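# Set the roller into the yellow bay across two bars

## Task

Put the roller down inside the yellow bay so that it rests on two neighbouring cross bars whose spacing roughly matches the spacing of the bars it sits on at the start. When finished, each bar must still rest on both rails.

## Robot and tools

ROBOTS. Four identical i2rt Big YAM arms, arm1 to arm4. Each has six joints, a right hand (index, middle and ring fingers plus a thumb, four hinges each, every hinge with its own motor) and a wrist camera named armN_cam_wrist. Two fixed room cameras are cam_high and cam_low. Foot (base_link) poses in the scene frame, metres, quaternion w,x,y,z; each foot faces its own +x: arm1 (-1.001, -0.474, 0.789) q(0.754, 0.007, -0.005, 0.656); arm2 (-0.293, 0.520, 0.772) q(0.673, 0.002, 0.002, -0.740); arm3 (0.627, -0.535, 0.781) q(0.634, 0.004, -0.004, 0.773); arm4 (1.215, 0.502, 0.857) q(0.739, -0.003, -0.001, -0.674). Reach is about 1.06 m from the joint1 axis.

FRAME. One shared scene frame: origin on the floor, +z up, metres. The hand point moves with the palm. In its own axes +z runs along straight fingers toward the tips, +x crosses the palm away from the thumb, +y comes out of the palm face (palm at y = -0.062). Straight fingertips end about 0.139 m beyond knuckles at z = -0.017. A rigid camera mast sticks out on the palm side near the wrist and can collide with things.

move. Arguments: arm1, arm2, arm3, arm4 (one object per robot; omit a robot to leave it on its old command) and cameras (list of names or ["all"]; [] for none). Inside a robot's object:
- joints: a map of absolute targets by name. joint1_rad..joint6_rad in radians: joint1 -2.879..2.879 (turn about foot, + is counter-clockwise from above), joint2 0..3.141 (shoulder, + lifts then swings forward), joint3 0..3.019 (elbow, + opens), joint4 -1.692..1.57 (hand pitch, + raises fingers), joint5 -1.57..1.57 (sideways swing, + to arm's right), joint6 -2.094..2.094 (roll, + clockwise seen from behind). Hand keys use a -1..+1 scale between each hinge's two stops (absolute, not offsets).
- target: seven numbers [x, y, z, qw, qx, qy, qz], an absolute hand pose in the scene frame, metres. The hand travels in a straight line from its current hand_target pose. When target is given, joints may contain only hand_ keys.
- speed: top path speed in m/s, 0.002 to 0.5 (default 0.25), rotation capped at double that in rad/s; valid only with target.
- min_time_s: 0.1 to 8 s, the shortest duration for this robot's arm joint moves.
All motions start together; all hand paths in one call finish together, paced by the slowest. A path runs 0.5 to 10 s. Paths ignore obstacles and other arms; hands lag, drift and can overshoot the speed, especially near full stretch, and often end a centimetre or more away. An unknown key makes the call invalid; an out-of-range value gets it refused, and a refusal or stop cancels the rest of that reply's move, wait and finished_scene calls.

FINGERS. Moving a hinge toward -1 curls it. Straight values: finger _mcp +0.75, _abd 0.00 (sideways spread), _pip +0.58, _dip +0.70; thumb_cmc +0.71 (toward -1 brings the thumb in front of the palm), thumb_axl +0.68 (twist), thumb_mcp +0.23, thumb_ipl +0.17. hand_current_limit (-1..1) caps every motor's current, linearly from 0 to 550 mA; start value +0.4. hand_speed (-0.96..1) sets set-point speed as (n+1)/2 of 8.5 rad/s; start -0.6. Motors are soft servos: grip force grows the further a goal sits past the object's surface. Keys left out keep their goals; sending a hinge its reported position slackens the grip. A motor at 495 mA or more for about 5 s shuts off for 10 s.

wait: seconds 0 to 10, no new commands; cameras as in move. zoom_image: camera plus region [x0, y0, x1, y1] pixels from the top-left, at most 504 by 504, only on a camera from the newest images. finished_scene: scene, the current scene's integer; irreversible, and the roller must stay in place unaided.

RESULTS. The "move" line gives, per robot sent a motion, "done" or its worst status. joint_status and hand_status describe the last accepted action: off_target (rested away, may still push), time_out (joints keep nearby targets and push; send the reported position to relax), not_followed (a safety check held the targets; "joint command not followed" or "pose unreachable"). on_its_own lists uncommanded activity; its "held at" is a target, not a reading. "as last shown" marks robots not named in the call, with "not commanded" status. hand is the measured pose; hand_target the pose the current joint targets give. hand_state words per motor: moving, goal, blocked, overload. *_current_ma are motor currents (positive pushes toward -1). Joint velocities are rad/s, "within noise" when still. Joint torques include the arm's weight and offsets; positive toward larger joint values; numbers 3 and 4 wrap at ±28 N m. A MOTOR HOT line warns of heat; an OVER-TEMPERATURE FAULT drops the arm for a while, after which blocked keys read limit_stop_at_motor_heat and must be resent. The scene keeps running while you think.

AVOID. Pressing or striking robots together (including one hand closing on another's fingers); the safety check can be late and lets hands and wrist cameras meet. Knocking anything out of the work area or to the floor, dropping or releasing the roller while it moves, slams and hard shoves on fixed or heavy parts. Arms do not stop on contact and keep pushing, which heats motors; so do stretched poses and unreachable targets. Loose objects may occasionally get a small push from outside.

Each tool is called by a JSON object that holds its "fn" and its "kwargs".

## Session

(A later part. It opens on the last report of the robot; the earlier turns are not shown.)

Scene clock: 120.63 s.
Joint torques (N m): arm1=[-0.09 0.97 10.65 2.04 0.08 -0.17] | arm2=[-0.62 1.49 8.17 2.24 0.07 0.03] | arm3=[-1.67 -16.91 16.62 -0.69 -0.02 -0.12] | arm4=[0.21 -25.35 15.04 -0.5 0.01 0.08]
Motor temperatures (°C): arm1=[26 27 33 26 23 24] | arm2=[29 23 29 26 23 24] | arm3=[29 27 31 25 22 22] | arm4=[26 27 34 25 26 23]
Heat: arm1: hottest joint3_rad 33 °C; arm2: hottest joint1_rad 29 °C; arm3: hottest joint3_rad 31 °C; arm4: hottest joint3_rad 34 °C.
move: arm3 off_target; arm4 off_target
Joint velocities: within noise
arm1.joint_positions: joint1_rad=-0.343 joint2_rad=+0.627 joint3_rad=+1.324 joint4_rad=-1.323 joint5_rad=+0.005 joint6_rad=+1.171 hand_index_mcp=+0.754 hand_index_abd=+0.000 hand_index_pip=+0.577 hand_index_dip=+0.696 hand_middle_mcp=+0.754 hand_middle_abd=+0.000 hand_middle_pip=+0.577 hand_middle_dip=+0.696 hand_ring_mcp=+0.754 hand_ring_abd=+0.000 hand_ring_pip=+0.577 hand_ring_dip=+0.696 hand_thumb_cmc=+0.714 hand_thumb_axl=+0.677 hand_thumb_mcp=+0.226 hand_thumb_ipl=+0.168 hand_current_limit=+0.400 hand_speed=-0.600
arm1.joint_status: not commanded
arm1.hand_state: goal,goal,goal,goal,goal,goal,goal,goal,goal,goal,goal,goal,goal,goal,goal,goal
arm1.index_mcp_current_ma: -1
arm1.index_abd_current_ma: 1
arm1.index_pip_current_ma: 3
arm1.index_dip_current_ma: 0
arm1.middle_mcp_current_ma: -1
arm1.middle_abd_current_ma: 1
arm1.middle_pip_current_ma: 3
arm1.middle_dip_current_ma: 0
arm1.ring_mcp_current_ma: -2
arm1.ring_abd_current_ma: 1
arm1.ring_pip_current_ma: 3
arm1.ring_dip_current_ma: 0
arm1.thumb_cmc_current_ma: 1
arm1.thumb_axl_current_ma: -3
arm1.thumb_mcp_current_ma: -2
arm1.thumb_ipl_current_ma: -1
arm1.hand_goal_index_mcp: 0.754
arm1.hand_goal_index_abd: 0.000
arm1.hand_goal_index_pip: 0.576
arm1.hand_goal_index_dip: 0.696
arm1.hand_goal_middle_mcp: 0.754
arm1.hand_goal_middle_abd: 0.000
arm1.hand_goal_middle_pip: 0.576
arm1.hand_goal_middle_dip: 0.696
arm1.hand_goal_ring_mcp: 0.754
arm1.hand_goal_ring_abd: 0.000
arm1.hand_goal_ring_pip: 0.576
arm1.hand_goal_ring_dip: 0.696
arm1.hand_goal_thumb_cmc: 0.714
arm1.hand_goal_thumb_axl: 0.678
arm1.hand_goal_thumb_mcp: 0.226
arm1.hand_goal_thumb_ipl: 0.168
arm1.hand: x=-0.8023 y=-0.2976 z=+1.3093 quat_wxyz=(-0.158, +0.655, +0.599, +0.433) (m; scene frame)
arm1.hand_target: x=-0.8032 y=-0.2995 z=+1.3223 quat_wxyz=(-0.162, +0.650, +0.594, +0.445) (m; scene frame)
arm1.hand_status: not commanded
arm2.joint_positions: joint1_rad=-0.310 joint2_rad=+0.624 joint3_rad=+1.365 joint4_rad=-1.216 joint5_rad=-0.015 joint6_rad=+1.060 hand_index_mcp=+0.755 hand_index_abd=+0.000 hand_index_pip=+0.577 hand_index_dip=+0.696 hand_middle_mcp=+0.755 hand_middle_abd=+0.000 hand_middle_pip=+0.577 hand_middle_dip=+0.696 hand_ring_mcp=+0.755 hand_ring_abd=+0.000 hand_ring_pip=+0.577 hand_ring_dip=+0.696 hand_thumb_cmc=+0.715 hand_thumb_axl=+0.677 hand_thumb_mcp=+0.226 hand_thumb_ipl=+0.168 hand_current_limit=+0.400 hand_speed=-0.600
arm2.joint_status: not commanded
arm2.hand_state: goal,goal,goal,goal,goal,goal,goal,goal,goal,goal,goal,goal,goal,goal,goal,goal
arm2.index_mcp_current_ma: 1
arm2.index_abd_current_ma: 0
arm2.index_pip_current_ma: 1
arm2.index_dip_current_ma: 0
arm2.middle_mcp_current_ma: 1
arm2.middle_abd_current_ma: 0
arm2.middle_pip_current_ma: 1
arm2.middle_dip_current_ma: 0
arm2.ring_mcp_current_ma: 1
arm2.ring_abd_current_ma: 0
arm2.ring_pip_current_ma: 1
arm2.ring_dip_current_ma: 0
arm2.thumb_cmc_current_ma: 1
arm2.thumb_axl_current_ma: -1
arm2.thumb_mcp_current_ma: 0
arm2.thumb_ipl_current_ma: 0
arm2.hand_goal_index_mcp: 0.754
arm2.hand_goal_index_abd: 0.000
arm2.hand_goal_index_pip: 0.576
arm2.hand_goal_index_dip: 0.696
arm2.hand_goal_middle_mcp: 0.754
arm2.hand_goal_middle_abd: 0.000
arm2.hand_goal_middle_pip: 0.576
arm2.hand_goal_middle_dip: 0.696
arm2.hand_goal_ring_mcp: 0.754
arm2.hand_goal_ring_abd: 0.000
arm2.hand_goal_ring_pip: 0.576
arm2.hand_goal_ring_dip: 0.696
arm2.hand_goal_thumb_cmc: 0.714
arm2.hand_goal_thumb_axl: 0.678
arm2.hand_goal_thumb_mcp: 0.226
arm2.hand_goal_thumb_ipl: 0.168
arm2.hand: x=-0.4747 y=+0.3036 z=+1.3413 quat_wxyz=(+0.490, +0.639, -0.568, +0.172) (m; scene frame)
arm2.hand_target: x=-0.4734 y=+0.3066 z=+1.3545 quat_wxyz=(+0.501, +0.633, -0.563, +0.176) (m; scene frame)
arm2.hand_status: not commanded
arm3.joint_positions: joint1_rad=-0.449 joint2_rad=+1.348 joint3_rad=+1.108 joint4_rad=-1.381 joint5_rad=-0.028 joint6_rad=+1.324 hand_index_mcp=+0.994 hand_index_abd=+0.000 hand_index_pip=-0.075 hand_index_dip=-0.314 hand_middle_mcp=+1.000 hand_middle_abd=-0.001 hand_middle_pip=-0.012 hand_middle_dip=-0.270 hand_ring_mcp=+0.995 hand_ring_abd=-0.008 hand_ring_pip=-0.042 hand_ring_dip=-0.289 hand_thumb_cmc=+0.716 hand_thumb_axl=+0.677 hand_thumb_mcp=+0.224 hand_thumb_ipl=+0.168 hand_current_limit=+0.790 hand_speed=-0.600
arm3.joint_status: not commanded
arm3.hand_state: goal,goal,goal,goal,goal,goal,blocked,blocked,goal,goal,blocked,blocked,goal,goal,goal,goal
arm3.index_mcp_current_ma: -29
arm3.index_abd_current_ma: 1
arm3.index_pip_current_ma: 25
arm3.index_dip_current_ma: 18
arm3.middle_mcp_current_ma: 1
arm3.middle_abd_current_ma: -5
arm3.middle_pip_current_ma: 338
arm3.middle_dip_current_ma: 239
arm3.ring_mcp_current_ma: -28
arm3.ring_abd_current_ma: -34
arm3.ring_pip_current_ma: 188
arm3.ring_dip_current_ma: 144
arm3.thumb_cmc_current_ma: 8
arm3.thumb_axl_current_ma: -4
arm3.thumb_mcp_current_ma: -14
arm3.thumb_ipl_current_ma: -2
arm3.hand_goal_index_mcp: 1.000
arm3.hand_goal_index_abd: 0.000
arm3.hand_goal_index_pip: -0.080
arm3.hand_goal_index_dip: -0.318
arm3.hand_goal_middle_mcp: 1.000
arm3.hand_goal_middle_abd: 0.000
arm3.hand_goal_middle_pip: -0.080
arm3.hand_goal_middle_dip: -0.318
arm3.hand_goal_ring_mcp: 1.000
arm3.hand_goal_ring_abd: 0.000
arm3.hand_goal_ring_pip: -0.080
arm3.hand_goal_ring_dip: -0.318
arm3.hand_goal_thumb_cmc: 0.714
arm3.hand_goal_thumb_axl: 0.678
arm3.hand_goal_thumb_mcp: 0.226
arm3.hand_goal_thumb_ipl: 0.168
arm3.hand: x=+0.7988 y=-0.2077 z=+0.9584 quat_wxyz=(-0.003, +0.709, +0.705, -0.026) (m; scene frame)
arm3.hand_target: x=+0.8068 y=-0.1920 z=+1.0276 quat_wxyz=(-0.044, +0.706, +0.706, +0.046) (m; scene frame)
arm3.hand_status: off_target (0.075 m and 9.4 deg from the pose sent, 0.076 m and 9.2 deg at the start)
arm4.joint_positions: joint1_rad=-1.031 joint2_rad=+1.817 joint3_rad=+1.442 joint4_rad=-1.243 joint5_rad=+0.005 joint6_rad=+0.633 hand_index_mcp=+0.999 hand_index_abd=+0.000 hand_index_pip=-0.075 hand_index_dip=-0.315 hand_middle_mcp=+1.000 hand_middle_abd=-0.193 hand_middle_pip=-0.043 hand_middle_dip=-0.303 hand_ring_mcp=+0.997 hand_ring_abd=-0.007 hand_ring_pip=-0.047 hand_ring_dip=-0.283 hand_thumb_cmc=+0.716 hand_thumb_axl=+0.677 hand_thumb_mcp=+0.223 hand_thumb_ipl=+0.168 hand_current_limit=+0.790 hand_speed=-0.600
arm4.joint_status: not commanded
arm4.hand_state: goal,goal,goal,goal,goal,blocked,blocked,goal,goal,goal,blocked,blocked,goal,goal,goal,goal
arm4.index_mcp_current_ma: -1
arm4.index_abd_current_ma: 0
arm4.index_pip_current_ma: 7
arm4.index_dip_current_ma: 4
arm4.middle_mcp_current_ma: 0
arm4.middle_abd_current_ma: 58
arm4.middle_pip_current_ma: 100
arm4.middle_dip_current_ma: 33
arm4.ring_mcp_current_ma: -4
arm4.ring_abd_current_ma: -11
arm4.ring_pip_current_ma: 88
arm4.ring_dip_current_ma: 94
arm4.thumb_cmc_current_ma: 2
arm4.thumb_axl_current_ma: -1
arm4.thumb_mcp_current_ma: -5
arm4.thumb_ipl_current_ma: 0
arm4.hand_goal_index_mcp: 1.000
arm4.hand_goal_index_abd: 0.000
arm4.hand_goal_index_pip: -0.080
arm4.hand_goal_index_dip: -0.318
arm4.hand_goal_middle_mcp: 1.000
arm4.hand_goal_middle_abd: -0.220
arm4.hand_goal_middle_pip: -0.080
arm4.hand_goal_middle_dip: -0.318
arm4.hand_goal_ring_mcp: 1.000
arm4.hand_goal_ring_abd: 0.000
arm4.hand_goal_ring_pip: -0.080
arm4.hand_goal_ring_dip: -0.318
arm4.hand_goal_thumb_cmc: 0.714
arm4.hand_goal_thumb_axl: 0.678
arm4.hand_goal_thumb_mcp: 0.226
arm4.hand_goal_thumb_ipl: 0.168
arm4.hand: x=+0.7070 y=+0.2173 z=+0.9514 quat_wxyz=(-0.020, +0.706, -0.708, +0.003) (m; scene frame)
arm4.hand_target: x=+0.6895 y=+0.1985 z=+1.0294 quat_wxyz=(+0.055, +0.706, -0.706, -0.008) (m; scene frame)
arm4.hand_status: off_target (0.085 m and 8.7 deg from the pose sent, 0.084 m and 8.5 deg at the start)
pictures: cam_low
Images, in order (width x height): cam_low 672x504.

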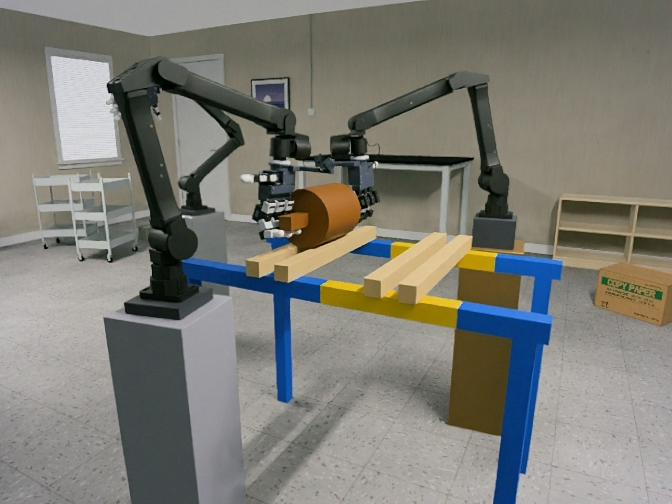

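{"fn": "move", "kwargs": {"arm3": {"target": [0.803, -0.198, 0.928, 0, 0.7071, 0.7071, 0], "speed": 0.08}, "arm4": {"target": [0.695, 0.208, 0.935, 0, 0.7071, -0.7071, 0], "speed": 0.08}}}

{"fn": "move", "kwargs": {"arm3": {"target": [0.780, -0.202, 0.928, 0, 0.7071, 0.7071, 0], "speed": 0.05}, "arm4": {"target": [0.718, 0.211, 0.928, 0, 0.7071, -0.7071, 0], "speed": 0.05}, "cameras": ["cam_low", "arm4_cam_wrist"]}}

{"fn": "zoom_image", "kwargs": {"camera": "cam_low", "region": [220, 140, 420, 280]}}

Scene clock: 125.80 s.
Joint torques (N m): arm1=[0.21 1.03 10.61 2.1 0.09 -0.16] | arm2=[-0.56 0.97 7.98 2.17 0.04 0] | arm3=[-0.09 -8.76 7.47 0.88 0.1 0.06] | arm4=[-0.26 -16.03 9.57 0.08 0.16 0]
Motor temperatures (°C): arm1=[26 27 33 26 23 24] | arm2=[29 23 30 26 23 24] | arm3=[29 27 31 25 22 22] | arm4=[26 27 35 25 26 23]
Heat: arm1: hottest joint3_rad 33 °C; arm2: hottest joint3_rad 30 °C; arm3: hottest joint3_rad 31 °C; arm4: hottest joint3_rad 35 °C.
move: arm3 off_target; arm4 done
Joint velocities: within noise
arm1, arm2: as last shown
arm3.joint_positions: joint1_rad=-0.449 joint2_rad=+1.350 joint3_rad=+1.056 joint4_rad=-1.259 joint5_rad=+0.001 joint6_rad=+1.324 hand_index_mcp=+0.994 hand_index_abd=+0.000 hand_index_pip=-0.075 hand_index_dip=-0.314 hand_middle_mcp=+1.000 hand_middle_abd=+0.003 hand_middle_pip=-0.076 hand_middle_dip=-0.314 hand_ring_mcp=+1.000 hand_ring_abd=-0.002 hand_ring_pip=-0.074 hand_ring_dip=-0.315 hand_thumb_cmc=+0.716 hand_thumb_axl=+0.677 hand_thumb_mcp=+0.224 hand_thumb_ipl=+0.168 hand_current_limit=+0.790 hand_speed=-0.600
arm3.joint_status: not commanded
arm3.hand_state: goal,goal,goal,goal,goal,goal,goal,goal,goal,goal,goal,goal,goal,goal,goal,goal
arm3.index_mcp_current_ma: -29
arm3.index_abd_current_ma: 1
arm3.index_pip_current_ma: 25
arm3.index_dip_current_ma: 18
arm3.middle_mcp_current_ma: 1
arm3.middle_abd_current_ma: 12
arm3.middle_pip_current_ma: 21
arm3.middle_dip_current_ma: 18
arm3.ring_mcp_current_ma: -1
arm3.ring_abd_current_ma: -7
arm3.ring_pip_current_ma: 27
arm3.ring_dip_current_ma: 16
arm3.thumb_cmc_current_ma: 8
arm3.thumb_axl_current_ma: -4
arm3.thumb_mcp_current_ma: -14
arm3.thumb_ipl_current_ma: -2
arm3.hand_goal_index_mcp: 1.000
arm3.hand_goal_index_abd: 0.000
arm3.hand_goal_index_pip: -0.080
arm3.hand_goal_index_dip: -0.318
arm3.hand_goal_middle_mcp: 1.000
arm3.hand_goal_middle_abd: 0.000
arm3.hand_goal_middle_pip: -0.080
arm3.hand_goal_middle_dip: -0.318
arm3.hand_goal_ring_mcp: 1.000
arm3.hand_goal_ring_abd: 0.000
arm3.hand_goal_ring_pip: -0.080
arm3.hand_goal_ring_dip: -0.318
arm3.hand_goal_thumb_cmc: 0.714
arm3.hand_goal_thumb_axl: 0.678
arm3.hand_goal_thumb_mcp: 0.226
arm3.hand_goal_thumb_ipl: 0.168
arm3.hand: x=+0.8066 y=-0.1970 z=+0.9406 quat_wxyz=(-0.008, +0.709, +0.705, +0.011) (m; scene frame)
arm3.hand_target: x=+0.8030 y=-0.1983 z=+0.9283 quat_wxyz=(+0.000, +0.707, +0.707, +0.000) (m; scene frame)
arm3.hand_status: off_target (0.013 m and 1.6 deg from the pose sent, 0.032 m and 3.0 deg at the start)
arm4.joint_positions: joint1_rad=-1.031 joint2_rad=+1.825 joint3_rad=+1.423 joint4_rad=-1.171 joint5_rad=+0.002 joint6_rad=+0.633 hand_index_mcp=+0.999 hand_index_abd=+0.000 hand_index_pip=-0.075 hand_index_dip=-0.315 hand_middle_mcp=+1.000 hand_middle_abd=-0.215 hand_middle_pip=-0.076 hand_middle_dip=-0.318 hand_ring_mcp=+1.000 hand_ring_abd=-0.003 hand_ring_pip=-0.075 hand_ring_dip=-0.314 hand_thumb_cmc=+0.716 hand_thumb_axl=+0.677 hand_thumb_mcp=+0.223 hand_thumb_ipl=+0.168 hand_current_limit=+0.790 hand_speed=-0.600
arm4.joint_status: not commanded
arm4.hand_state: goal,goal,goal,goal,goal,goal,goal,goal,goal,goal,goal,goal,goal,goal,goal,goal
arm4.index_mcp_current_ma: -1
arm4.index_abd_current_ma: 0
arm4.index_pip_current_ma: 7
arm4.index_dip_current_ma: 4
arm4.middle_mcp_current_ma: 0
arm4.middle_abd_current_ma: 6
arm4.middle_pip_current_ma: 7
arm4.middle_dip_current_ma: 0
arm4.ring_mcp_current_ma: 0
arm4.ring_abd_current_ma: -3
arm4.ring_pip_current_ma: 7
arm4.ring_dip_current_ma: 6
arm4.thumb_cmc_current_ma: 2
arm4.thumb_axl_current_ma: -1
arm4.thumb_mcp_current_ma: -5
arm4.thumb_ipl_current_ma: 0
arm4.hand_goal_index_mcp: 1.000
arm4.hand_goal_index_abd: 0.000
arm4.hand_goal_index_pip: -0.080
arm4.hand_goal_index_dip: -0.318
arm4.hand_goal_middle_mcp: 1.000
arm4.hand_goal_middle_abd: -0.220
arm4.hand_goal_middle_pip: -0.080
arm4.hand_goal_middle_dip: -0.318
arm4.hand_goal_ring_mcp: 1.000
arm4.hand_goal_ring_abd: 0.000
arm4.hand_goal_ring_pip: -0.080
arm4.hand_goal_ring_dip: -0.318
arm4.hand_goal_thumb_cmc: 0.714
arm4.hand_goal_thumb_axl: 0.678
arm4.hand_goal_thumb_mcp: 0.226
arm4.hand_goal_thumb_ipl: 0.168
arm4.hand: x=+0.6992 y=+0.2109 z=+0.9430 quat_wxyz=(+0.002, +0.706, -0.708, +0.001) (m; scene frame)
arm4.hand_target: x=+0.6953 y=+0.2081 z=+0.9349 quat_wxyz=(+0.000, +0.707, -0.707, +0.000) (m; scene frame)
arm4.hand_status: done (0.009 m and 0.3 deg from the pose sent, 0.022 m and 2.3 deg at the start)
pictures: none

Scene clock: 127.07 s.
Joint torques (N m): arm1=[0.09 1.08 10.62 2.07 0.09 -0.17] | arm2=[-0.5 1.44 7.88 2.21 0.05 -0.01] | arm3=[0.26 -10.34 7.32 0.77 0.03 0.11] | arm4=[0.67 -18.43 8.42 0.02 0.14 0.17]
Motor temperatures (°C): arm1=[26 27 33 26 23 24] | arm2=[29 23 30 26 23 24] | arm3=[29 27 31 25 22 22] | arm4=[26 27 35 25 26 23]
Heat: arm1: hottest joint3_rad 33 °C; arm2: hottest joint3_rad 30 °C; arm3: hottest joint3_rad 31 °C; arm4: hottest joint3_rad 35 °C.
move: arm3 done; arm4 done
Joint velocities: within noise
arm1, arm2: as last shown
arm3.joint_positions: joint1_rad=-0.394 joint2_rad=+1.350 joint3_rad=+1.034 joint4_rad=-1.259 joint5_rad=+0.002 joint6_rad=+1.378 hand_index_mcp=+0.994 hand_index_abd=+0.000 hand_index_pip=-0.075 hand_index_dip=-0.314 hand_middle_mcp=+1.000 hand_middle_abd=+0.003 hand_middle_pip=-0.076 hand_middle_dip=-0.314 hand_ring_mcp=+1.000 hand_ring_abd=-0.002 hand_ring_pip=-0.075 hand_ring_dip=-0.315 hand_thumb_cmc=+0.716 hand_thumb_axl=+0.677 hand_thumb_mcp=+0.224 hand_thumb_ipl=+0.168 hand_current_limit=+0.790 hand_speed=-0.600
arm3.joint_status: not commanded
arm3.hand_state: goal,goal,goal,goal,goal,goal,goal,goal,goal,goal,goal,goal,goal,goal,goal,goal
arm3.index_mcp_current_ma: -29
arm3.index_abd_current_ma: 1
arm3.index_pip_current_ma: 25
arm3.index_dip_current_ma: 18
arm3.middle_mcp_current_ma: 0
arm3.middle_abd_current_ma: 12
arm3.middle_pip_current_ma: 21
arm3.middle_dip_current_ma: 18
arm3.ring_mcp_current_ma: -1
arm3.ring_abd_current_ma: -7
arm3.ring_pip_current_ma: 26
arm3.ring_dip_current_ma: 16
arm3.thumb_cmc_current_ma: 8
arm3.thumb_axl_current_ma: -4
arm3.thumb_mcp_current_ma: -14
arm3.thumb_ipl_current_ma: -2
arm3.hand_goal_index_mcp: 1.000
arm3.hand_goal_index_abd: 0.000
arm3.hand_goal_index_pip: -0.080
arm3.hand_goal_index_dip: -0.318
arm3.hand_goal_middle_mcp: 1.000
arm3.hand_goal_middle_abd: 0.000
arm3.hand_goal_middle_pip: -0.080
arm3.hand_goal_middle_dip: -0.318
arm3.hand_goal_ring_mcp: 1.000
arm3.hand_goal_ring_abd: 0.000
arm3.hand_goal_ring_pip: -0.080
arm3.hand_goal_ring_dip: -0.318
arm3.hand_goal_thumb_cmc: 0.714
arm3.hand_goal_thumb_axl: 0.678
arm3.hand_goal_thumb_mcp: 0.226
arm3.hand_goal_thumb_ipl: 0.168
arm3.hand: x=+0.7853 y=-0.2000 z=+0.9328 quat_wxyz=(-0.002, +0.709, +0.705, +0.002) (m; scene frame)
arm3.hand_target: x=+0.7800 y=-0.2021 z=+0.9280 quat_wxyz=(+0.000, +0.707, +0.707, +0.000) (m; scene frame)
arm3.hand_status: done (0.007 m and 0.4 deg from the pose sent, 0.030 m and 1.6 deg at the start)
arm4.joint_positions: joint1_rad=-1.024 joint2_rad=+1.815 joint3_rad=+1.355 joint4_rad=-1.132 joint5_rad=+0.002 joint6_rad=+0.636 hand_index_mcp=+0.999 hand_index_abd=+0.000 hand_index_pip=-0.075 hand_index_dip=-0.315 hand_middle_mcp=+1.000 hand_middle_abd=-0.216 hand_middle_pip=-0.076 hand_middle_dip=-0.318 hand_ring_mcp=+1.000 hand_ring_abd=-0.003 hand_ring_pip=-0.075 hand_ring_dip=-0.314 hand_thumb_cmc=+0.716 hand_thumb_axl=+0.677 hand_thumb_mcp=+0.223 hand_thumb_ipl=+0.168 hand_current_limit=+0.790 hand_speed=-0.600
arm4.joint_status: not commanded
arm4.hand_state: goal,goal,goal,goal,goal,goal,goal,goal,goal,goal,goal,goal,goal,goal,goal,goal
arm4.index_mcp_current_ma: -1
arm4.index_abd_current_ma: 0
arm4.index_pip_current_ma: 7
arm4.index_dip_current_ma: 4
arm4.middle_mcp_current_ma: 0
arm4.middle_abd_current_ma: 6
arm4.middle_pip_current_ma: 6
arm4.middle_dip_current_ma: 0
arm4.ring_mcp_current_ma: 0
arm4.ring_abd_current_ma: -3
arm4.ring_pip_current_ma: 7
arm4.ring_dip_current_ma: 6
arm4.thumb_cmc_current_ma: 2
arm4.thumb_axl_current_ma: -1
arm4.thumb_mcp_current_ma: -5
arm4.thumb_ipl_current_ma: 0
arm4.hand_goal_index_mcp: 1.000
arm4.hand_goal_index_abd: 0.000
arm4.hand_goal_index_pip: -0.080
arm4.hand_goal_index_dip: -0.318
arm4.hand_goal_middle_mcp: 1.000
arm4.hand_goal_middle_abd: -0.220
arm4.hand_goal_middle_pip: -0.080
arm4.hand_goal_middle_dip: -0.318
arm4.hand_goal_ring_mcp: 1.000
arm4.hand_goal_ring_abd: 0.000
arm4.hand_goal_ring_pip: -0.080
arm4.hand_goal_ring_dip: -0.318
arm4.hand_goal_thumb_cmc: 0.714
arm4.hand_goal_thumb_axl: 0.678
arm4.hand_goal_thumb_mcp: 0.226
arm4.hand_goal_thumb_ipl: 0.168
arm4.hand: x=+0.7152 y=+0.2178 z=+0.9233 quat_wxyz=(-0.007, +0.708, -0.706, +0.002) (m; scene frame)
arm4.hand_target: x=+0.7180 y=+0.2111 z=+0.9280 quat_wxyz=(+0.000, +0.707, -0.707, +0.000) (m; scene frame)
arm4.hand_status: done (0.009 m and 0.9 deg from the pose sent, 0.024 m and 0.3 deg at the start)
pictures: arm4_cam_wrist, cam_low
Images, in order (width x height): arm4_cam_wrist 672x504, cam_low 672x504.

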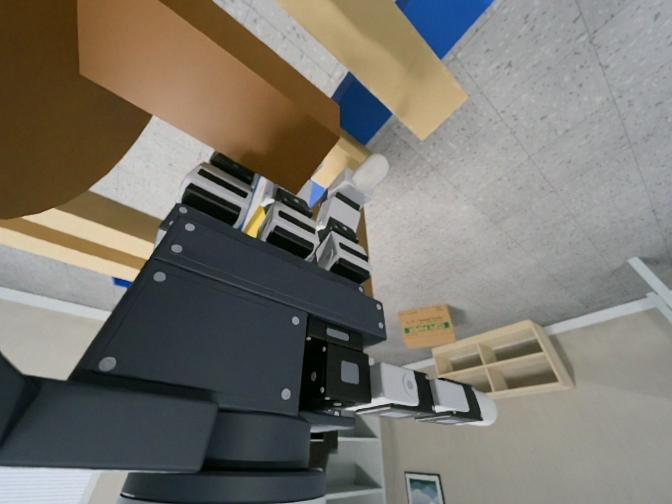

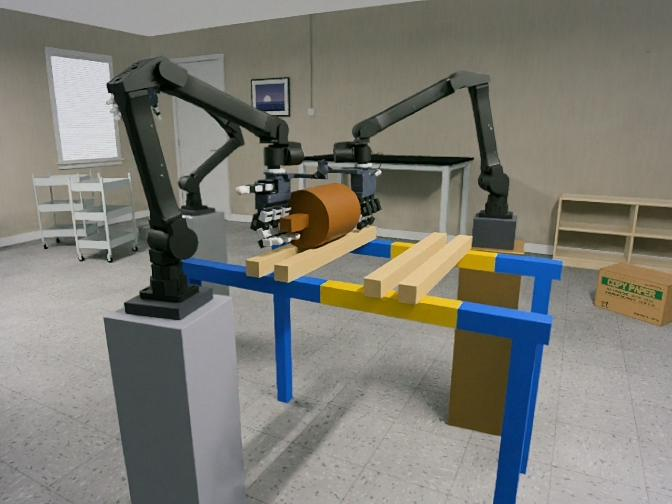

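Scaled by 2.520 from the camera's 672x504 image, which has a finer 960x720 frame.

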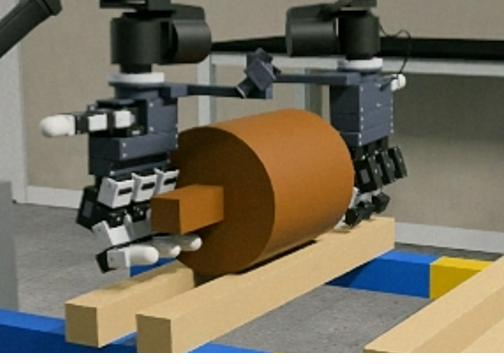

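{"fn": "move", "kwargs": {"arm3": {"target": [0.780, -0.202, 0.932, 0, 0.7071, 0.7071, 0], "speed": 0.05, "joints": {"hand_index_mcp": 0.753, "hand_middle_mcp": 0.753, "hand_ring_mcp": 0.753, "hand_index_pip": 0.576, "hand_middle_pip": 0.576, "hand_ring_pip": 0.576, "hand_index_dip": -0.58, "hand_middle_dip": -0.58, "hand_ring_dip": -0.58}}, "arm4": {"target": [0.722, 0.208, 0.940, 0, 0.7071, -0.7071, 0], "speed": 0.05, "joints": {"hand_index_mcp": 0.753, "hand_middle_mcp": 0.753, "hand_ring_mcp": 0.753, "hand_index_pip": 0.576, "hand_middle_pip": 0.576, "hand_ring_pip": 0.576, "hand_index_dip": -0.58, "hand_middle_dip": -0.58, "hand_ring_dip": -0.58}}, "cameras": ["cam_low", "arm3_cam_wrist", "arm4_cam_wrist"]}}

{"fn": "zoom_image", "kwargs": {"camera": "cam_low", "region": [220, 140, 420, 280]}}

Scene clock: 128.67 s.
Joint torques (N m): arm1=[-0.09 1.08 10.59 2.06 0.09 -0.15] | arm2=[-0.21 1.08 8.1 2.21 0.05 0] | arm3=[0.26 -10.58 7.97 0.32 0.04 0.11] | arm4=[0.67 -18.2 9.43 -0.57 0.15 0.17]
Motor temperatures (°C): arm1=[26 26 33 26 23 24] | arm2=[29 23 30 26 23 24] | arm3=[29 27 31 25 22 22] | arm4=[26 27 34 25 26 23]
Heat: arm1: hottest joint3_rad 33 °C; arm2: hottest joint3_rad 30 °C; arm3: hottest joint3_rad 31 °C; arm4: hottest joint3_rad 34 °C.
move: arm3 done; arm4 off_target
Joint velocities: within noise
arm1, arm2: as last shown
arm3.joint_positions: joint1_rad=-0.394 joint2_rad=+1.350 joint3_rad=+1.034 joint4_rad=-1.259 joint5_rad=+0.002 joint6_rad=+1.379 hand_index_mcp=+0.756 hand_index_abd=+0.000 hand_index_pip=+0.573 hand_index_dip=-0.576 hand_middle_mcp=+0.755 hand_middle_abd=+0.003 hand_middle_pip=+0.574 hand_middle_dip=-0.576 hand_ring_mcp=+0.755 hand_ring_abd=-0.002 hand_ring_pip=+0.573 hand_ring_dip=-0.577 hand_thumb_cmc=+0.716 hand_thumb_axl=+0.677 hand_thumb_mcp=+0.224 hand_thumb_ipl=+0.168 hand_current_limit=+0.790 hand_speed=-0.600
arm3.joint_status: all done
arm3.hand_state: goal,goal,goal,goal,goal,goal,goal,goal,goal,goal,goal,goal,goal,goal,goal,goal
arm3.index_mcp_current_ma: 9
arm3.index_abd_current_ma: 1
arm3.index_pip_current_ma: -15
arm3.index_dip_current_ma: 18
arm3.middle_mcp_current_ma: 7
arm3.middle_abd_current_ma: 12
arm3.middle_pip_current_ma: -12
arm3.middle_dip_current_ma: 18
arm3.ring_mcp_current_ma: 7
arm3.ring_abd_current_ma: -7
arm3.ring_pip_current_ma: -15
arm3.ring_dip_current_ma: 16
arm3.thumb_cmc_current_ma: 8
arm3.thumb_axl_current_ma: -4
arm3.thumb_mcp_current_ma: -14
arm3.thumb_ipl_current_ma: -2
arm3.hand_goal_index_mcp: 0.754
arm3.hand_goal_index_abd: 0.000
arm3.hand_goal_index_pip: 0.576
arm3.hand_goal_index_dip: -0.580
arm3.hand_goal_middle_mcp: 0.754
arm3.hand_goal_middle_abd: 0.000
arm3.hand_goal_middle_pip: 0.576
arm3.hand_goal_middle_dip: -0.580
arm3.hand_goal_ring_mcp: 0.754
arm3.hand_goal_ring_abd: 0.000
arm3.hand_goal_ring_pip: 0.576
arm3.hand_goal_ring_dip: -0.580
arm3.hand_goal_thumb_cmc: 0.714
arm3.hand_goal_thumb_axl: 0.678
arm3.hand_goal_thumb_mcp: 0.226
arm3.hand_goal_thumb_ipl: 0.168
arm3.hand: x=+0.7854 y=-0.2001 z=+0.9328 quat_wxyz=(-0.002, +0.709, +0.705, +0.002) (m; scene frame)
arm3.hand_target: x=+0.7801 y=-0.2020 z=+0.9319 quat_wxyz=(+0.000, +0.707, +0.707, +0.000) (m; scene frame)
arm3.hand_status: done (0.006 m and 0.4 deg from the pose sent, 0.006 m and 0.4 deg at the start)
arm4.joint_positions: joint1_rad=-1.015 joint2_rad=+1.798 joint3_rad=+1.355 joint4_rad=-1.144 joint5_rad=+0.003 joint6_rad=+0.645 hand_index_mcp=+0.755 hand_index_abd=+0.000 hand_index_pip=+0.573 hand_index_dip=-0.576 hand_middle_mcp=+0.756 hand_middle_abd=-0.216 hand_middle_pip=+0.574 hand_middle_dip=-0.577 hand_ring_mcp=+0.755 hand_ring_abd=-0.003 hand_ring_pip=+0.573 hand_ring_dip=-0.576 hand_thumb_cmc=+0.716 hand_thumb_axl=+0.677 hand_thumb_mcp=+0.223 hand_thumb_ipl=+0.168 hand_current_limit=+0.790 hand_speed=-0.600
arm4.joint_status: all done
arm4.hand_state: goal,goal,goal,goal,goal,goal,goal,goal,goal,goal,goal,goal,goal,goal,goal,goal
arm4.index_mcp_current_ma: 2
arm4.index_abd_current_ma: 0
arm4.index_pip_current_ma: -4
arm4.index_dip_current_ma: 5
arm4.middle_mcp_current_ma: 2
arm4.middle_abd_current_ma: 6
arm4.middle_pip_current_ma: -3
arm4.middle_dip_current_ma: 5
arm4.ring_mcp_current_ma: 2
arm4.ring_abd_current_ma: -3
arm4.ring_pip_current_ma: -4
arm4.ring_dip_current_ma: 6
arm4.thumb_cmc_current_ma: 2
arm4.thumb_axl_current_ma: -1
arm4.thumb_mcp_current_ma: -5
arm4.thumb_ipl_current_ma: 0
arm4.hand_goal_index_mcp: 0.754
arm4.hand_goal_index_abd: 0.000
arm4.hand_goal_index_pip: 0.576
arm4.hand_goal_index_dip: -0.580
arm4.hand_goal_middle_mcp: 0.754
arm4.hand_goal_middle_abd: -0.220
arm4.hand_goal_middle_pip: 0.576
arm4.hand_goal_middle_dip: -0.580
arm4.hand_goal_ring_mcp: 0.754
arm4.hand_goal_ring_abd: 0.000
arm4.hand_goal_ring_pip: 0.576
arm4.hand_goal_ring_dip: -0.580
arm4.hand_goal_thumb_cmc: 0.714
arm4.hand_goal_thumb_axl: 0.678
arm4.hand_goal_thumb_mcp: 0.226
arm4.hand_goal_thumb_ipl: 0.168
arm4.hand: x=+0.7198 y=+0.2152 z=+0.9318 quat_wxyz=(-0.005, +0.708, -0.706, +0.001) (m; scene frame)
arm4.hand_target: x=+0.7221 y=+0.2081 z=+0.9400 quat_wxyz=(+0.000, +0.707, -0.707, +0.000) (m; scene frame)
arm4.hand_status: off_target (0.011 m and 0.7 deg from the pose sent, 0.020 m and 0.9 deg at the start)
pictures: arm3_cam_wrist, arm4_cam_wrist, cam_low
Images, in order (width x height): arm3_cam_wrist 672x504, arm4_cam_wrist 672x504, cam_low 672x504.

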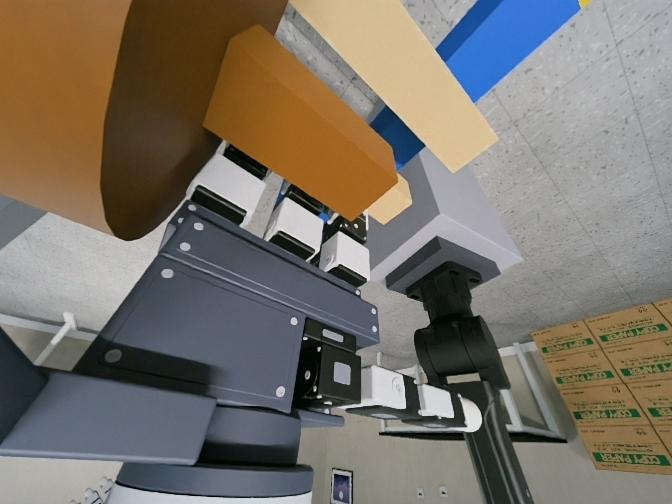

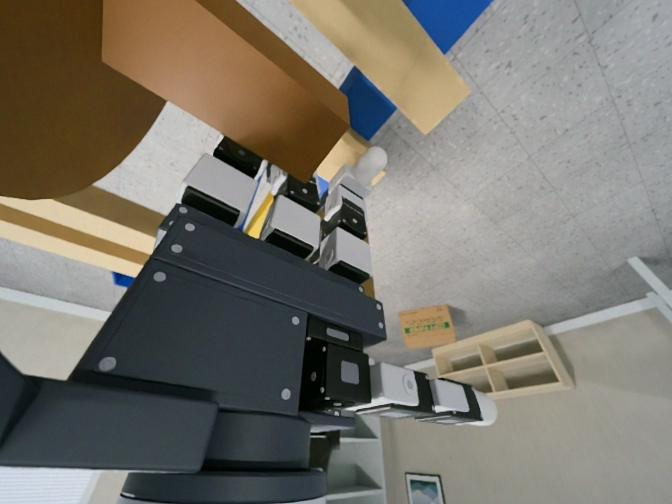

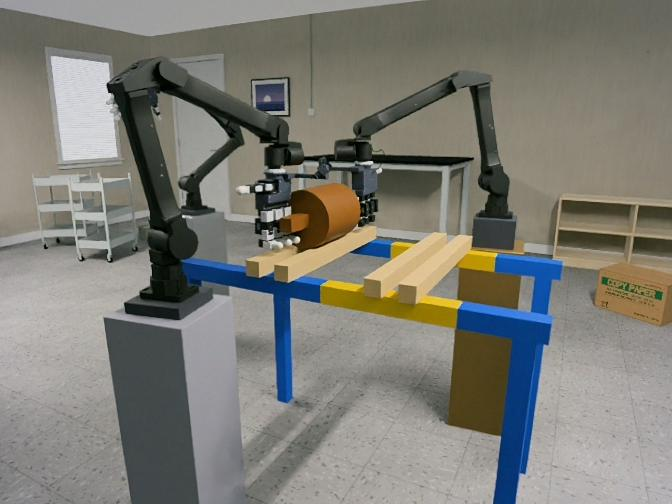

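Scaled by 2.520 from the camera's 672x504 image, which has a finer 960x720 frame.

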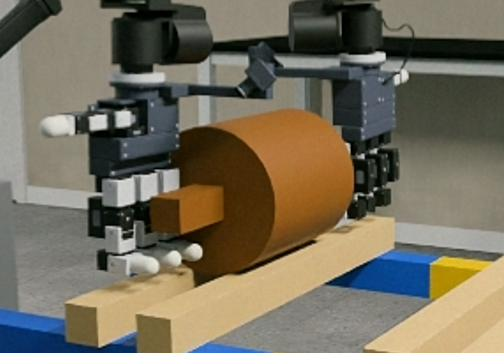

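{"fn": "move", "kwargs": {"arm3": {"target": [0.803, -0.202, 0.940, 0, 0.7071, 0.7071, 0], "speed": 0.05}, "arm4": {"target": [0.689, 0.202, 0.944, 0, 0.7071, -0.7071, 0], "speed": 0.05}, "cameras": ["cam_low", "arm3_cam_wrist", "arm4_cam_wrist"]}}

{"fn": "zoom_image", "kwargs": {"camera": "cam_low", "region": [220, 140, 420, 280]}}

Scene clock: 130.97 s.
Joint torques (N m): arm1=[-0.09 0.85 10.59 2.09 0.08 -0.16] | arm2=[-0.38 1.38 8.02 2.22 0.08 -0.04] | arm3=[-2.02 -10.11 10.17 0.1 0.06 -0.09] | arm4=[-1.55 -16.21 12.26 -0.57 0.18 -0.08]
Motor temperatures (°C): arm1=[26 26 33 26 23 24] | arm2=[29 23 30 26 23 24] | arm3=[29 27 31 25 22 22] | arm4=[26 27 34 25 26 23]
Heat: arm1: hottest joint3_rad 33 °C; arm2: hottest joint3_rad 30 °C; arm3: hottest joint3_rad 31 °C; arm4: hottest joint3_rad 34 °C.
move: arm3 done; arm4 off_target
Joint velocities: within noise
arm1, arm2: as last shown
arm3.joint_positions: joint1_rad=-0.428 joint2_rad=+1.350 joint3_rad=+1.034 joint4_rad=-1.276 joint5_rad=+0.003 joint6_rad=+1.336 hand_index_mcp=+0.755 hand_index_abd=+0.000 hand_index_pip=+0.573 hand_index_dip=-0.576 hand_middle_mcp=+0.755 hand_middle_abd=+0.003 hand_middle_pip=+0.574 hand_middle_dip=-0.576 hand_ring_mcp=+0.755 hand_ring_abd=-0.002 hand_ring_pip=+0.573 hand_ring_dip=-0.577 hand_thumb_cmc=+0.716 hand_thumb_axl=+0.677 hand_thumb_mcp=+0.224 hand_thumb_ipl=+0.168 hand_current_limit=+0.790 hand_speed=-0.600
arm3.joint_status: not commanded
arm3.hand_state: goal,goal,goal,goal,goal,goal,goal,goal,goal,goal,goal,goal,goal,goal,goal,goal
arm3.index_mcp_current_ma: 7
arm3.index_abd_current_ma: 1
arm3.index_pip_current_ma: -14
arm3.index_dip_current_ma: 18
arm3.middle_mcp_current_ma: 6
arm3.middle_abd_current_ma: 12
arm3.middle_pip_current_ma: -11
arm3.middle_dip_current_ma: 18
arm3.ring_mcp_current_ma: 5
arm3.ring_abd_current_ma: -7
arm3.ring_pip_current_ma: -14
arm3.ring_dip_current_ma: 16
arm3.thumb_cmc_current_ma: 8
arm3.thumb_axl_current_ma: -4
arm3.thumb_mcp_current_ma: -14
arm3.thumb_ipl_current_ma: -2
arm3.hand_goal_index_mcp: 0.754
arm3.hand_goal_index_abd: 0.000
arm3.hand_goal_index_pip: 0.576
arm3.hand_goal_index_dip: -0.580
arm3.hand_goal_middle_mcp: 0.754
arm3.hand_goal_middle_abd: 0.000
arm3.hand_goal_middle_pip: 0.576
arm3.hand_goal_middle_dip: -0.580
arm3.hand_goal_ring_mcp: 0.754
arm3.hand_goal_ring_abd: 0.000
arm3.hand_goal_ring_pip: 0.576
arm3.hand_goal_ring_dip: -0.580
arm3.hand_goal_thumb_cmc: 0.714
arm3.hand_goal_thumb_axl: 0.678
arm3.hand_goal_thumb_mcp: 0.226
arm3.hand_goal_thumb_ipl: 0.168
arm3.hand: x=+0.7966 y=-0.2059 z=+0.9329 quat_wxyz=(+0.002, +0.706, +0.709, -0.005) (m; scene frame)
arm3.hand_target: x=+0.8029 y=-0.2022 z=+0.9399 quat_wxyz=(+0.000, +0.707, +0.707, +0.000) (m; scene frame)
arm3.hand_status: done (0.010 m and 0.7 deg from the pose sent, 0.019 m and 0.4 deg at the start)
arm4.joint_positions: joint1_rad=-1.015 joint2_rad=+1.835 joint3_rad=+1.432 joint4_rad=-1.185 joint5_rad=+0.003 joint6_rad=+0.645 hand_index_mcp=+0.755 hand_index_abd=+0.000 hand_index_pip=+0.573 hand_index_dip=-0.576 hand_middle_mcp=+0.755 hand_middle_abd=-0.216 hand_middle_pip=+0.574 hand_middle_dip=-0.577 hand_ring_mcp=+0.755 hand_ring_abd=-0.003 hand_ring_pip=+0.573 hand_ring_dip=-0.576 hand_thumb_cmc=+0.716 hand_thumb_axl=+0.677 hand_thumb_mcp=+0.223 hand_thumb_ipl=+0.168 hand_current_limit=+0.790 hand_speed=-0.600
arm4.joint_status: not commanded
arm4.hand_state: goal,goal,goal,goal,goal,goal,goal,goal,goal,goal,goal,goal,goal,goal,goal,goal
arm4.index_mcp_current_ma: 1
arm4.index_abd_current_ma: 0
arm4.index_pip_current_ma: -4
arm4.index_dip_current_ma: 5
arm4.middle_mcp_current_ma: 2
arm4.middle_abd_current_ma: 6
arm4.middle_pip_current_ma: -3
arm4.middle_dip_current_ma: 5
arm4.ring_mcp_current_ma: 2
arm4.ring_abd_current_ma: -3
arm4.ring_pip_current_ma: -4
arm4.ring_dip_current_ma: 6
arm4.thumb_cmc_current_ma: 2
arm4.thumb_axl_current_ma: -1
arm4.thumb_mcp_current_ma: -5
arm4.thumb_ipl_current_ma: 0
arm4.hand_goal_index_mcp: 0.754
arm4.hand_goal_index_abd: 0.000
arm4.hand_goal_index_pip: 0.576
arm4.hand_goal_index_dip: -0.580
arm4.hand_goal_middle_mcp: 0.754
arm4.hand_goal_middle_abd: -0.220
arm4.hand_goal_middle_pip: 0.576
arm4.hand_goal_middle_dip: -0.580
arm4.hand_goal_ring_mcp: 0.754
arm4.hand_goal_ring_abd: 0.000
arm4.hand_goal_ring_pip: 0.576
arm4.hand_goal_ring_dip: -0.580
arm4.hand_goal_thumb_cmc: 0.714
arm4.hand_goal_thumb_axl: 0.678
arm4.hand_goal_thumb_mcp: 0.226
arm4.hand_goal_thumb_ipl: 0.168
arm4.hand: x=+0.7046 y=+0.2037 z=+0.9402 quat_wxyz=(-0.006, +0.708, -0.706, +0.001) (m; scene frame)
arm4.hand_target: x=+0.6894 y=+0.2023 z=+0.9441 quat_wxyz=(+0.000, +0.707, -0.707, +0.000) (m; scene frame)
arm4.hand_status: off_target (0.016 m and 0.7 deg from the pose sent, 0.036 m and 0.6 deg at the start)
pictures: arm3_cam_wrist, arm4_cam_wrist, cam_low
Images, in order (width x height): arm3_cam_wrist 672x504, arm4_cam_wrist 672x504, cam_low 672x504.

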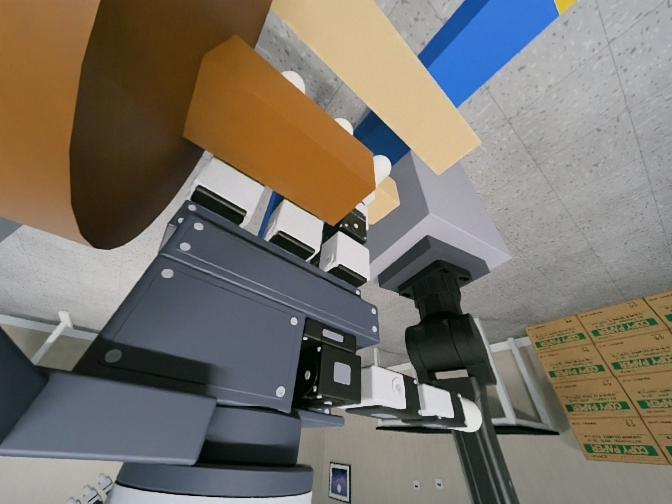

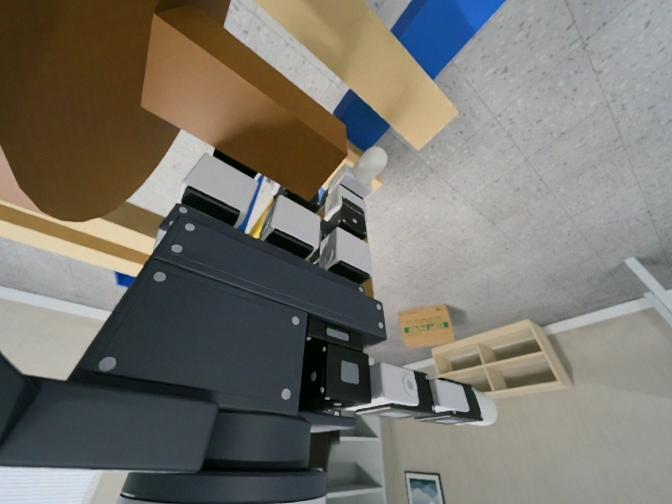

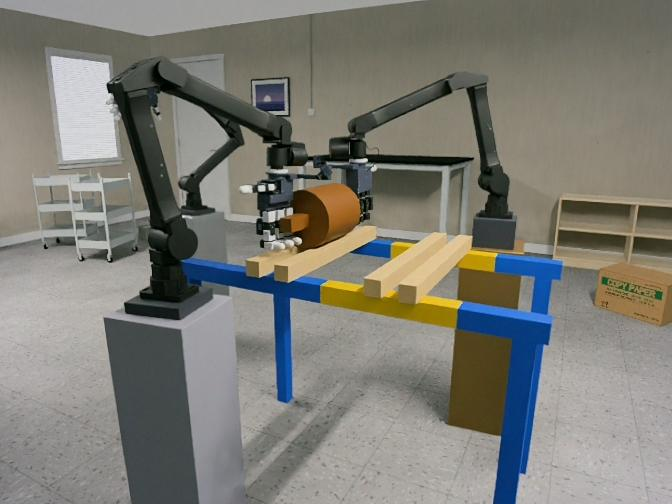

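Scaled by 2.520 from the camera's 672x504 image, which has a finer 960x720 frame.

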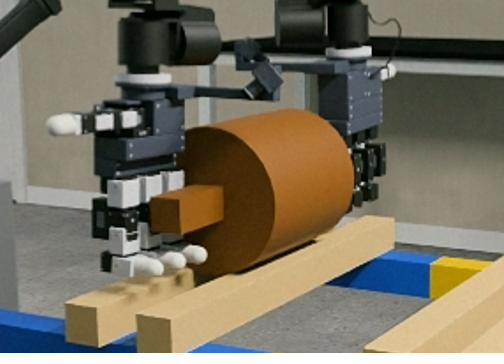

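{"fn": "move", "kwargs": {"arm3": {"target": [0.803, -0.192, 0.985, -0.022, 0.707, 0.707, 0.022], "speed": 0.05}, "arm4": {"target": [0.689, 0.200, 0.985, 0.025, 0.7068, -0.7068, -0.004], "speed": 0.05}}}

{"fn": "move", "kwargs": {"arm3": {"target": [0.803, -0.190, 1.015, -0.035, 0.706, 0.706, 0.035], "speed": 0.04}, "arm4": {"target": [0.687, 0.198, 1.015, 0.045, 0.7055, -0.7055, -0.006], "speed": 0.04}, "cameras": ["cam_low", "arm3_cam_wrist", "arm4_cam_wrist"]}}

{"fn": "zoom_image", "kwargs": {"camera": "cam_low", "region": [220, 140, 420, 280]}}

Scene clock: 133.37 s.
Joint torques (N m): arm1=[-0.15 0.91 10.58 2.04 0.1 -0.15] | arm2=[-0.26 0.79 8.09 2.39 0.08 -0.03] | arm3=[-2.02 -10.75 13.7 0.03 -0.2 -0.08] | arm4=[-1.32 -20.07 12.75 -0.65 0.2 -0.05]
Motor temperatures (°C): arm1=[26 26 33 26 23 24] | arm2=[29 23 30 26 23 24] | arm3=[29 27 31 25 22 22] | arm4=[26 27 34 25 26 23]
Heat: arm1: hottest joint3_rad 33 °C; arm2: hottest joint3_rad 30 °C; arm3: hottest joint3_rad 31 °C; arm4: hottest joint3_rad 34 °C.
move: arm3 off_target; arm4 off_target
Joint velocities: within noise
arm1, arm2: as last shown
arm3.joint_positions: joint1_rad=-0.428 joint2_rad=+1.317 joint3_rad=+1.075 joint4_rad=-1.340 joint5_rad=-0.005 joint6_rad=+1.335 hand_index_mcp=+0.755 hand_index_abd=+0.000 hand_index_pip=+0.573 hand_index_dip=-0.576 hand_middle_mcp=+0.754 hand_middle_abd=+0.000 hand_middle_pip=+0.579 hand_middle_dip=-0.571 hand_ring_mcp=+0.755 hand_ring_abd=-0.002 hand_ring_pip=+0.573 hand_ring_dip=-0.577 hand_thumb_cmc=+0.716 hand_thumb_axl=+0.677 hand_thumb_mcp=+0.224 hand_thumb_ipl=+0.168 hand_current_limit=+0.790 hand_speed=-0.600
arm3.joint_status: not commanded
arm3.hand_state: goal,goal,goal,goal,goal,goal,goal,goal,goal,goal,goal,goal,goal,goal,goal,goal
arm3.index_mcp_current_ma: 6
arm3.index_abd_current_ma: 1
arm3.index_pip_current_ma: -14
arm3.index_dip_current_ma: 18
arm3.middle_mcp_current_ma: 3
arm3.middle_abd_current_ma: 0
arm3.middle_pip_current_ma: 14
arm3.middle_dip_current_ma: 45
arm3.ring_mcp_current_ma: 4
arm3.ring_abd_current_ma: -7
arm3.ring_pip_current_ma: -14
arm3.ring_dip_current_ma: 16
arm3.thumb_cmc_current_ma: 8
arm3.thumb_axl_current_ma: -4
arm3.thumb_mcp_current_ma: -14
arm3.thumb_ipl_current_ma: -2
arm3.hand_goal_index_mcp: 0.754
arm3.hand_goal_index_abd: 0.000
arm3.hand_goal_index_pip: 0.576
arm3.hand_goal_index_dip: -0.580
arm3.hand_goal_middle_mcp: 0.754
arm3.hand_goal_middle_abd: 0.000
arm3.hand_goal_middle_pip: 0.576
arm3.hand_goal_middle_dip: -0.580
arm3.hand_goal_ring_mcp: 0.754
arm3.hand_goal_ring_abd: 0.000
arm3.hand_goal_ring_pip: 0.576
arm3.hand_goal_ring_dip: -0.580
arm3.hand_goal_thumb_cmc: 0.714
arm3.hand_goal_thumb_axl: 0.678
arm3.hand_goal_thumb_mcp: 0.226
arm3.hand_goal_thumb_ipl: 0.168
arm3.hand: x=+0.7948 y=-0.2085 z=+0.9584 quat_wxyz=(-0.003, +0.705, +0.709, -0.003) (m; scene frame)
arm3.hand_target: x=+0.8027 y=-0.1934 z=+0.9851 quat_wxyz=(-0.022, +0.707, +0.707, +0.023) (m; scene frame)
arm3.hand_status: off_target (0.032 m and 3.6 deg from the pose sent, 0.054 m and 4.2 deg at the start)
arm4.joint_positions: joint1_rad=-1.015 joint2_rad=+1.816 joint3_rad=+1.443 joint4_rad=-1.210 joint5_rad=+0.003 joint6_rad=+0.645 hand_index_mcp=+0.755 hand_index_abd=+0.000 hand_index_pip=+0.573 hand_index_dip=-0.576 hand_middle_mcp=+0.756 hand_middle_abd=-0.209 hand_middle_pip=+0.582 hand_middle_dip=-0.570 hand_ring_mcp=+0.755 hand_ring_abd=-0.003 hand_ring_pip=+0.573 hand_ring_dip=-0.576 hand_thumb_cmc=+0.716 hand_thumb_axl=+0.677 hand_thumb_mcp=+0.223 hand_thumb_ipl=+0.168 hand_current_limit=+0.790 hand_speed=-0.600
arm4.joint_status: not commanded
arm4.hand_state: goal,goal,goal,goal,goal,goal,goal,goal,goal,goal,goal,goal,goal,goal,goal,goal
arm4.index_mcp_current_ma: 1
arm4.index_abd_current_ma: 0
arm4.index_pip_current_ma: -4
arm4.index_dip_current_ma: 5
arm4.middle_mcp_current_ma: 2
arm4.middle_abd_current_ma: 19
arm4.middle_pip_current_ma: 9
arm4.middle_dip_current_ma: 19
arm4.ring_mcp_current_ma: 1
arm4.ring_abd_current_ma: -3
arm4.ring_pip_current_ma: -3
arm4.ring_dip_current_ma: 6
arm4.thumb_cmc_current_ma: 2
arm4.thumb_axl_current_ma: -1
arm4.thumb_mcp_current_ma: -5
arm4.thumb_ipl_current_ma: 0
arm4.hand_goal_index_mcp: 0.754
arm4.hand_goal_index_abd: 0.000
arm4.hand_goal_index_pip: 0.576
arm4.hand_goal_index_dip: -0.580
arm4.hand_goal_middle_mcp: 0.754
arm4.hand_goal_middle_abd: -0.220
arm4.hand_goal_middle_pip: 0.576
arm4.hand_goal_middle_dip: -0.580
arm4.hand_goal_ring_mcp: 0.754
arm4.hand_goal_ring_abd: 0.000
arm4.hand_goal_ring_pip: 0.576
arm4.hand_goal_ring_dip: -0.580
arm4.hand_goal_thumb_cmc: 0.714
arm4.hand_goal_thumb_axl: 0.678
arm4.hand_goal_thumb_mcp: 0.226
arm4.hand_goal_thumb_ipl: 0.168
arm4.hand: x=+0.7054 y=+0.2045 z=+0.9541 quat_wxyz=(-0.003, +0.708, -0.706, +0.001) (m; scene frame)
arm4.hand_target: x=+0.6900 y=+0.2007 z=+0.9853 quat_wxyz=(+0.025, +0.707, -0.707, -0.004) (m; scene frame)
arm4.hand_status: off_target (0.035 m and 3.3 deg from the pose sent, 0.048 m and 3.6 deg at the start)
pictures: none

Scene clock: 134.63 s.
Joint torques (N m): arm1=[0.03 0.97 10.62 2.07 0.08 -0.16] | arm2=[-0.67 0.67 8.08 2.13 0.05 -0.05] | arm3=[-1.9 -13.33 16.58 -1.16 -0.23 -0.01] | arm4=[-1.26 -23.24 14.12 -1.1 0.14 -0.05]
Motor temperatures (°C): arm1=[26 26 33 26 23 24] | arm2=[29 23 30 26 23 24] | arm3=[29 27 31 25 22 22] | arm4=[26 27 35 25 26 23]
Heat: arm1: hottest joint3_rad 33 °C; arm2: hottest joint3_rad 30 °C; arm3: hottest joint3_rad 31 °C; arm4: hottest joint3_rad 35 °C.
move: arm3 off_target; arm4 off_target
Joint velocities: within noise
arm1, arm2: as last shown
arm3.joint_positions: joint1_rad=-0.433 joint2_rad=+1.317 joint3_rad=+1.084 joint4_rad=-1.356 joint5_rad=-0.014 joint6_rad=+1.326 hand_index_mcp=+0.755 hand_index_abd=+0.000 hand_index_pip=+0.573 hand_index_dip=-0.576 hand_middle_mcp=+0.757 hand_middle_abd=-0.017 hand_middle_pip=+0.594 hand_middle_dip=-0.547 hand_ring_mcp=+0.755 hand_ring_abd=-0.007 hand_ring_pip=+0.581 hand_ring_dip=-0.571 hand_thumb_cmc=+0.716 hand_thumb_axl=+0.677 hand_thumb_mcp=+0.224 hand_thumb_ipl=+0.168 hand_current_limit=+0.790 hand_speed=-0.600
arm3.joint_status: not commanded
arm3.hand_state: goal,goal,goal,goal,goal,goal,goal,blocked,goal,goal,goal,goal,goal,goal,goal,goal
arm3.index_mcp_current_ma: 6
arm3.index_abd_current_ma: 1
arm3.index_pip_current_ma: -14
arm3.index_dip_current_ma: 18
arm3.middle_mcp_current_ma: 17
arm3.middle_abd_current_ma: -73
arm3.middle_pip_current_ma: 87
arm3.middle_dip_current_ma: 164
arm3.ring_mcp_current_ma: 4
arm3.ring_abd_current_ma: -29
arm3.ring_pip_current_ma: 26
arm3.ring_dip_current_ma: 47
arm3.thumb_cmc_current_ma: 8
arm3.thumb_axl_current_ma: -4
arm3.thumb_mcp_current_ma: -14
arm3.thumb_ipl_current_ma: -2
arm3.hand_goal_index_mcp: 0.754
arm3.hand_goal_index_abd: 0.000
arm3.hand_goal_index_pip: 0.576
arm3.hand_goal_index_dip: -0.580
arm3.hand_goal_middle_mcp: 0.754
arm3.hand_goal_middle_abd: 0.000
arm3.hand_goal_middle_pip: 0.576
arm3.hand_goal_middle_dip: -0.580
arm3.hand_goal_ring_mcp: 0.754
arm3.hand_goal_ring_abd: 0.000
arm3.hand_goal_ring_pip: 0.576
arm3.hand_goal_ring_dip: -0.580
arm3.hand_goal_thumb_cmc: 0.714
arm3.hand_goal_thumb_axl: 0.678
arm3.hand_goal_thumb_mcp: 0.226
arm3.hand_goal_thumb_ipl: 0.168
arm3.hand: x=+0.7949 y=-0.2091 z=+0.9609 quat_wxyz=(-0.005, +0.704, +0.710, -0.008) (m; scene frame)
arm3.hand_target: x=+0.8023 y=-0.1937 z=+1.0135 quat_wxyz=(-0.035, +0.706, +0.706, +0.036) (m; scene frame)
arm3.hand_status: off_target (0.058 m and 6.1 deg from the pose sent, 0.060 m and 5.7 deg at the start)
arm4.joint_positions: joint1_rad=-1.015 joint2_rad=+1.812 joint3_rad=+1.443 joint4_rad=-1.215 joint5_rad=+0.003 joint6_rad=+0.645 hand_index_mcp=+0.755 hand_index_abd=+0.000 hand_index_pip=+0.573 hand_index_dip=-0.576 hand_middle_mcp=+0.753 hand_middle_abd=-0.201 hand_middle_pip=+0.587 hand_middle_dip=-0.555 hand_ring_mcp=+0.755 hand_ring_abd=-0.003 hand_ring_pip=+0.573 hand_ring_dip=-0.576 hand_thumb_cmc=+0.716 hand_thumb_axl=+0.677 hand_thumb_mcp=+0.223 hand_thumb_ipl=+0.168 hand_current_limit=+0.790 hand_speed=-0.600
arm4.joint_status: not commanded
arm4.hand_state: goal,goal,goal,goal,goal,goal,goal,blocked,goal,goal,goal,goal,goal,goal,goal,goal
arm4.index_mcp_current_ma: 1
arm4.index_abd_current_ma: 0
arm4.index_pip_current_ma: -4
arm4.index_dip_current_ma: 5
arm4.middle_mcp_current_ma: -1
arm4.middle_abd_current_ma: 38
arm4.middle_pip_current_ma: 22
arm4.middle_dip_current_ma: 61
arm4.ring_mcp_current_ma: 1
arm4.ring_abd_current_ma: -3
arm4.ring_pip_current_ma: -3
arm4.ring_dip_current_ma: 6
arm4.thumb_cmc_current_ma: 2
arm4.thumb_axl_current_ma: -1
arm4.thumb_mcp_current_ma: -5
arm4.thumb_ipl_current_ma: 0
arm4.hand_goal_index_mcp: 0.754
arm4.hand_goal_index_abd: 0.000
arm4.hand_goal_index_pip: 0.576
arm4.hand_goal_index_dip: -0.580
arm4.hand_goal_middle_mcp: 0.754
arm4.hand_goal_middle_abd: -0.220
arm4.hand_goal_middle_pip: 0.576
arm4.hand_goal_middle_dip: -0.580
arm4.hand_goal_ring_mcp: 0.754
arm4.hand_goal_ring_abd: 0.000
arm4.hand_goal_ring_pip: 0.576
arm4.hand_goal_ring_dip: -0.580
arm4.hand_goal_thumb_cmc: 0.714
arm4.hand_goal_thumb_axl: 0.678
arm4.hand_goal_thumb_mcp: 0.226
arm4.hand_goal_thumb_ipl: 0.168
arm4.hand: x=+0.7063 y=+0.2052 z=+0.9560 quat_wxyz=(-0.004, +0.708, -0.706, +0.001) (m; scene frame)
arm4.hand_target: x=+0.6894 y=+0.1998 z=+1.0145 quat_wxyz=(+0.045, +0.706, -0.706, -0.007) (m; scene frame)
arm4.hand_status: off_target (0.062 m and 5.6 deg from the pose sent, 0.064 m and 5.6 deg at the start)
pictures: arm3_cam_wrist, arm4_cam_wrist, cam_low
Images, in order (width x height): arm3_cam_wrist 672x504, arm4_cam_wrist 672x504, cam_low 672x504.

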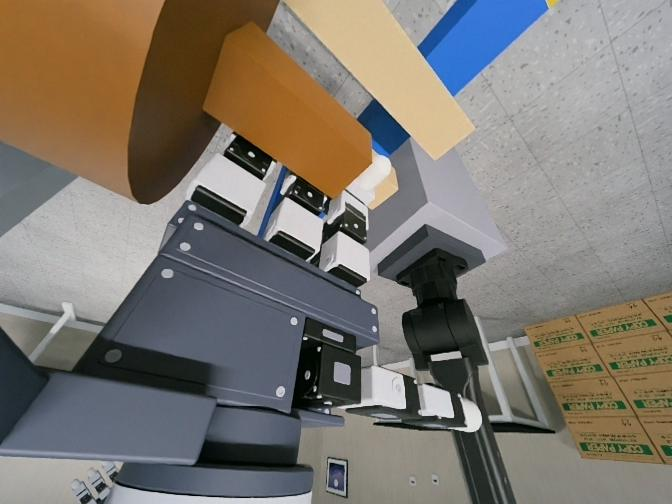

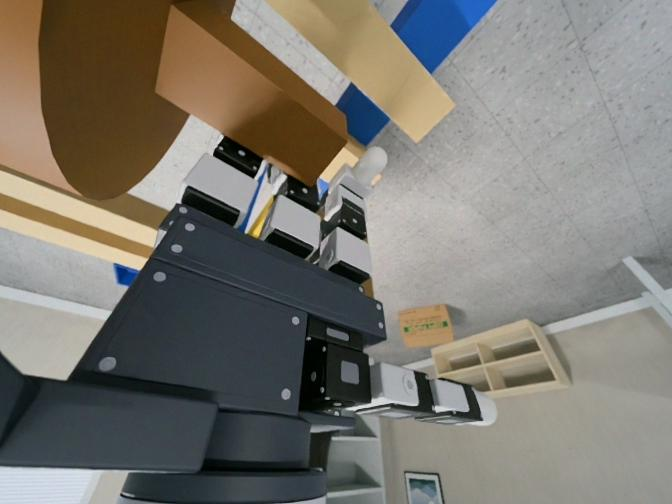

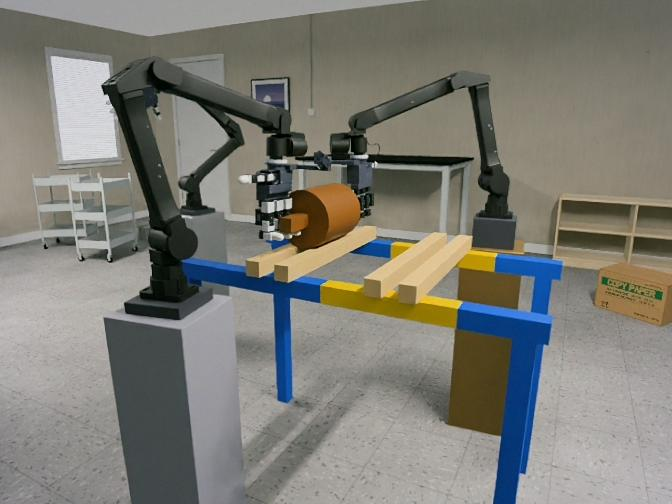

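Scaled by 2.520 from the camera's 672x504 image, which has a finer 960x720 frame.

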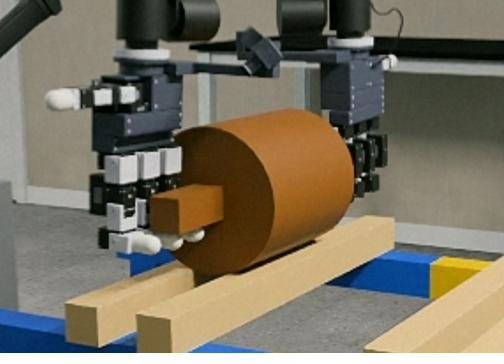

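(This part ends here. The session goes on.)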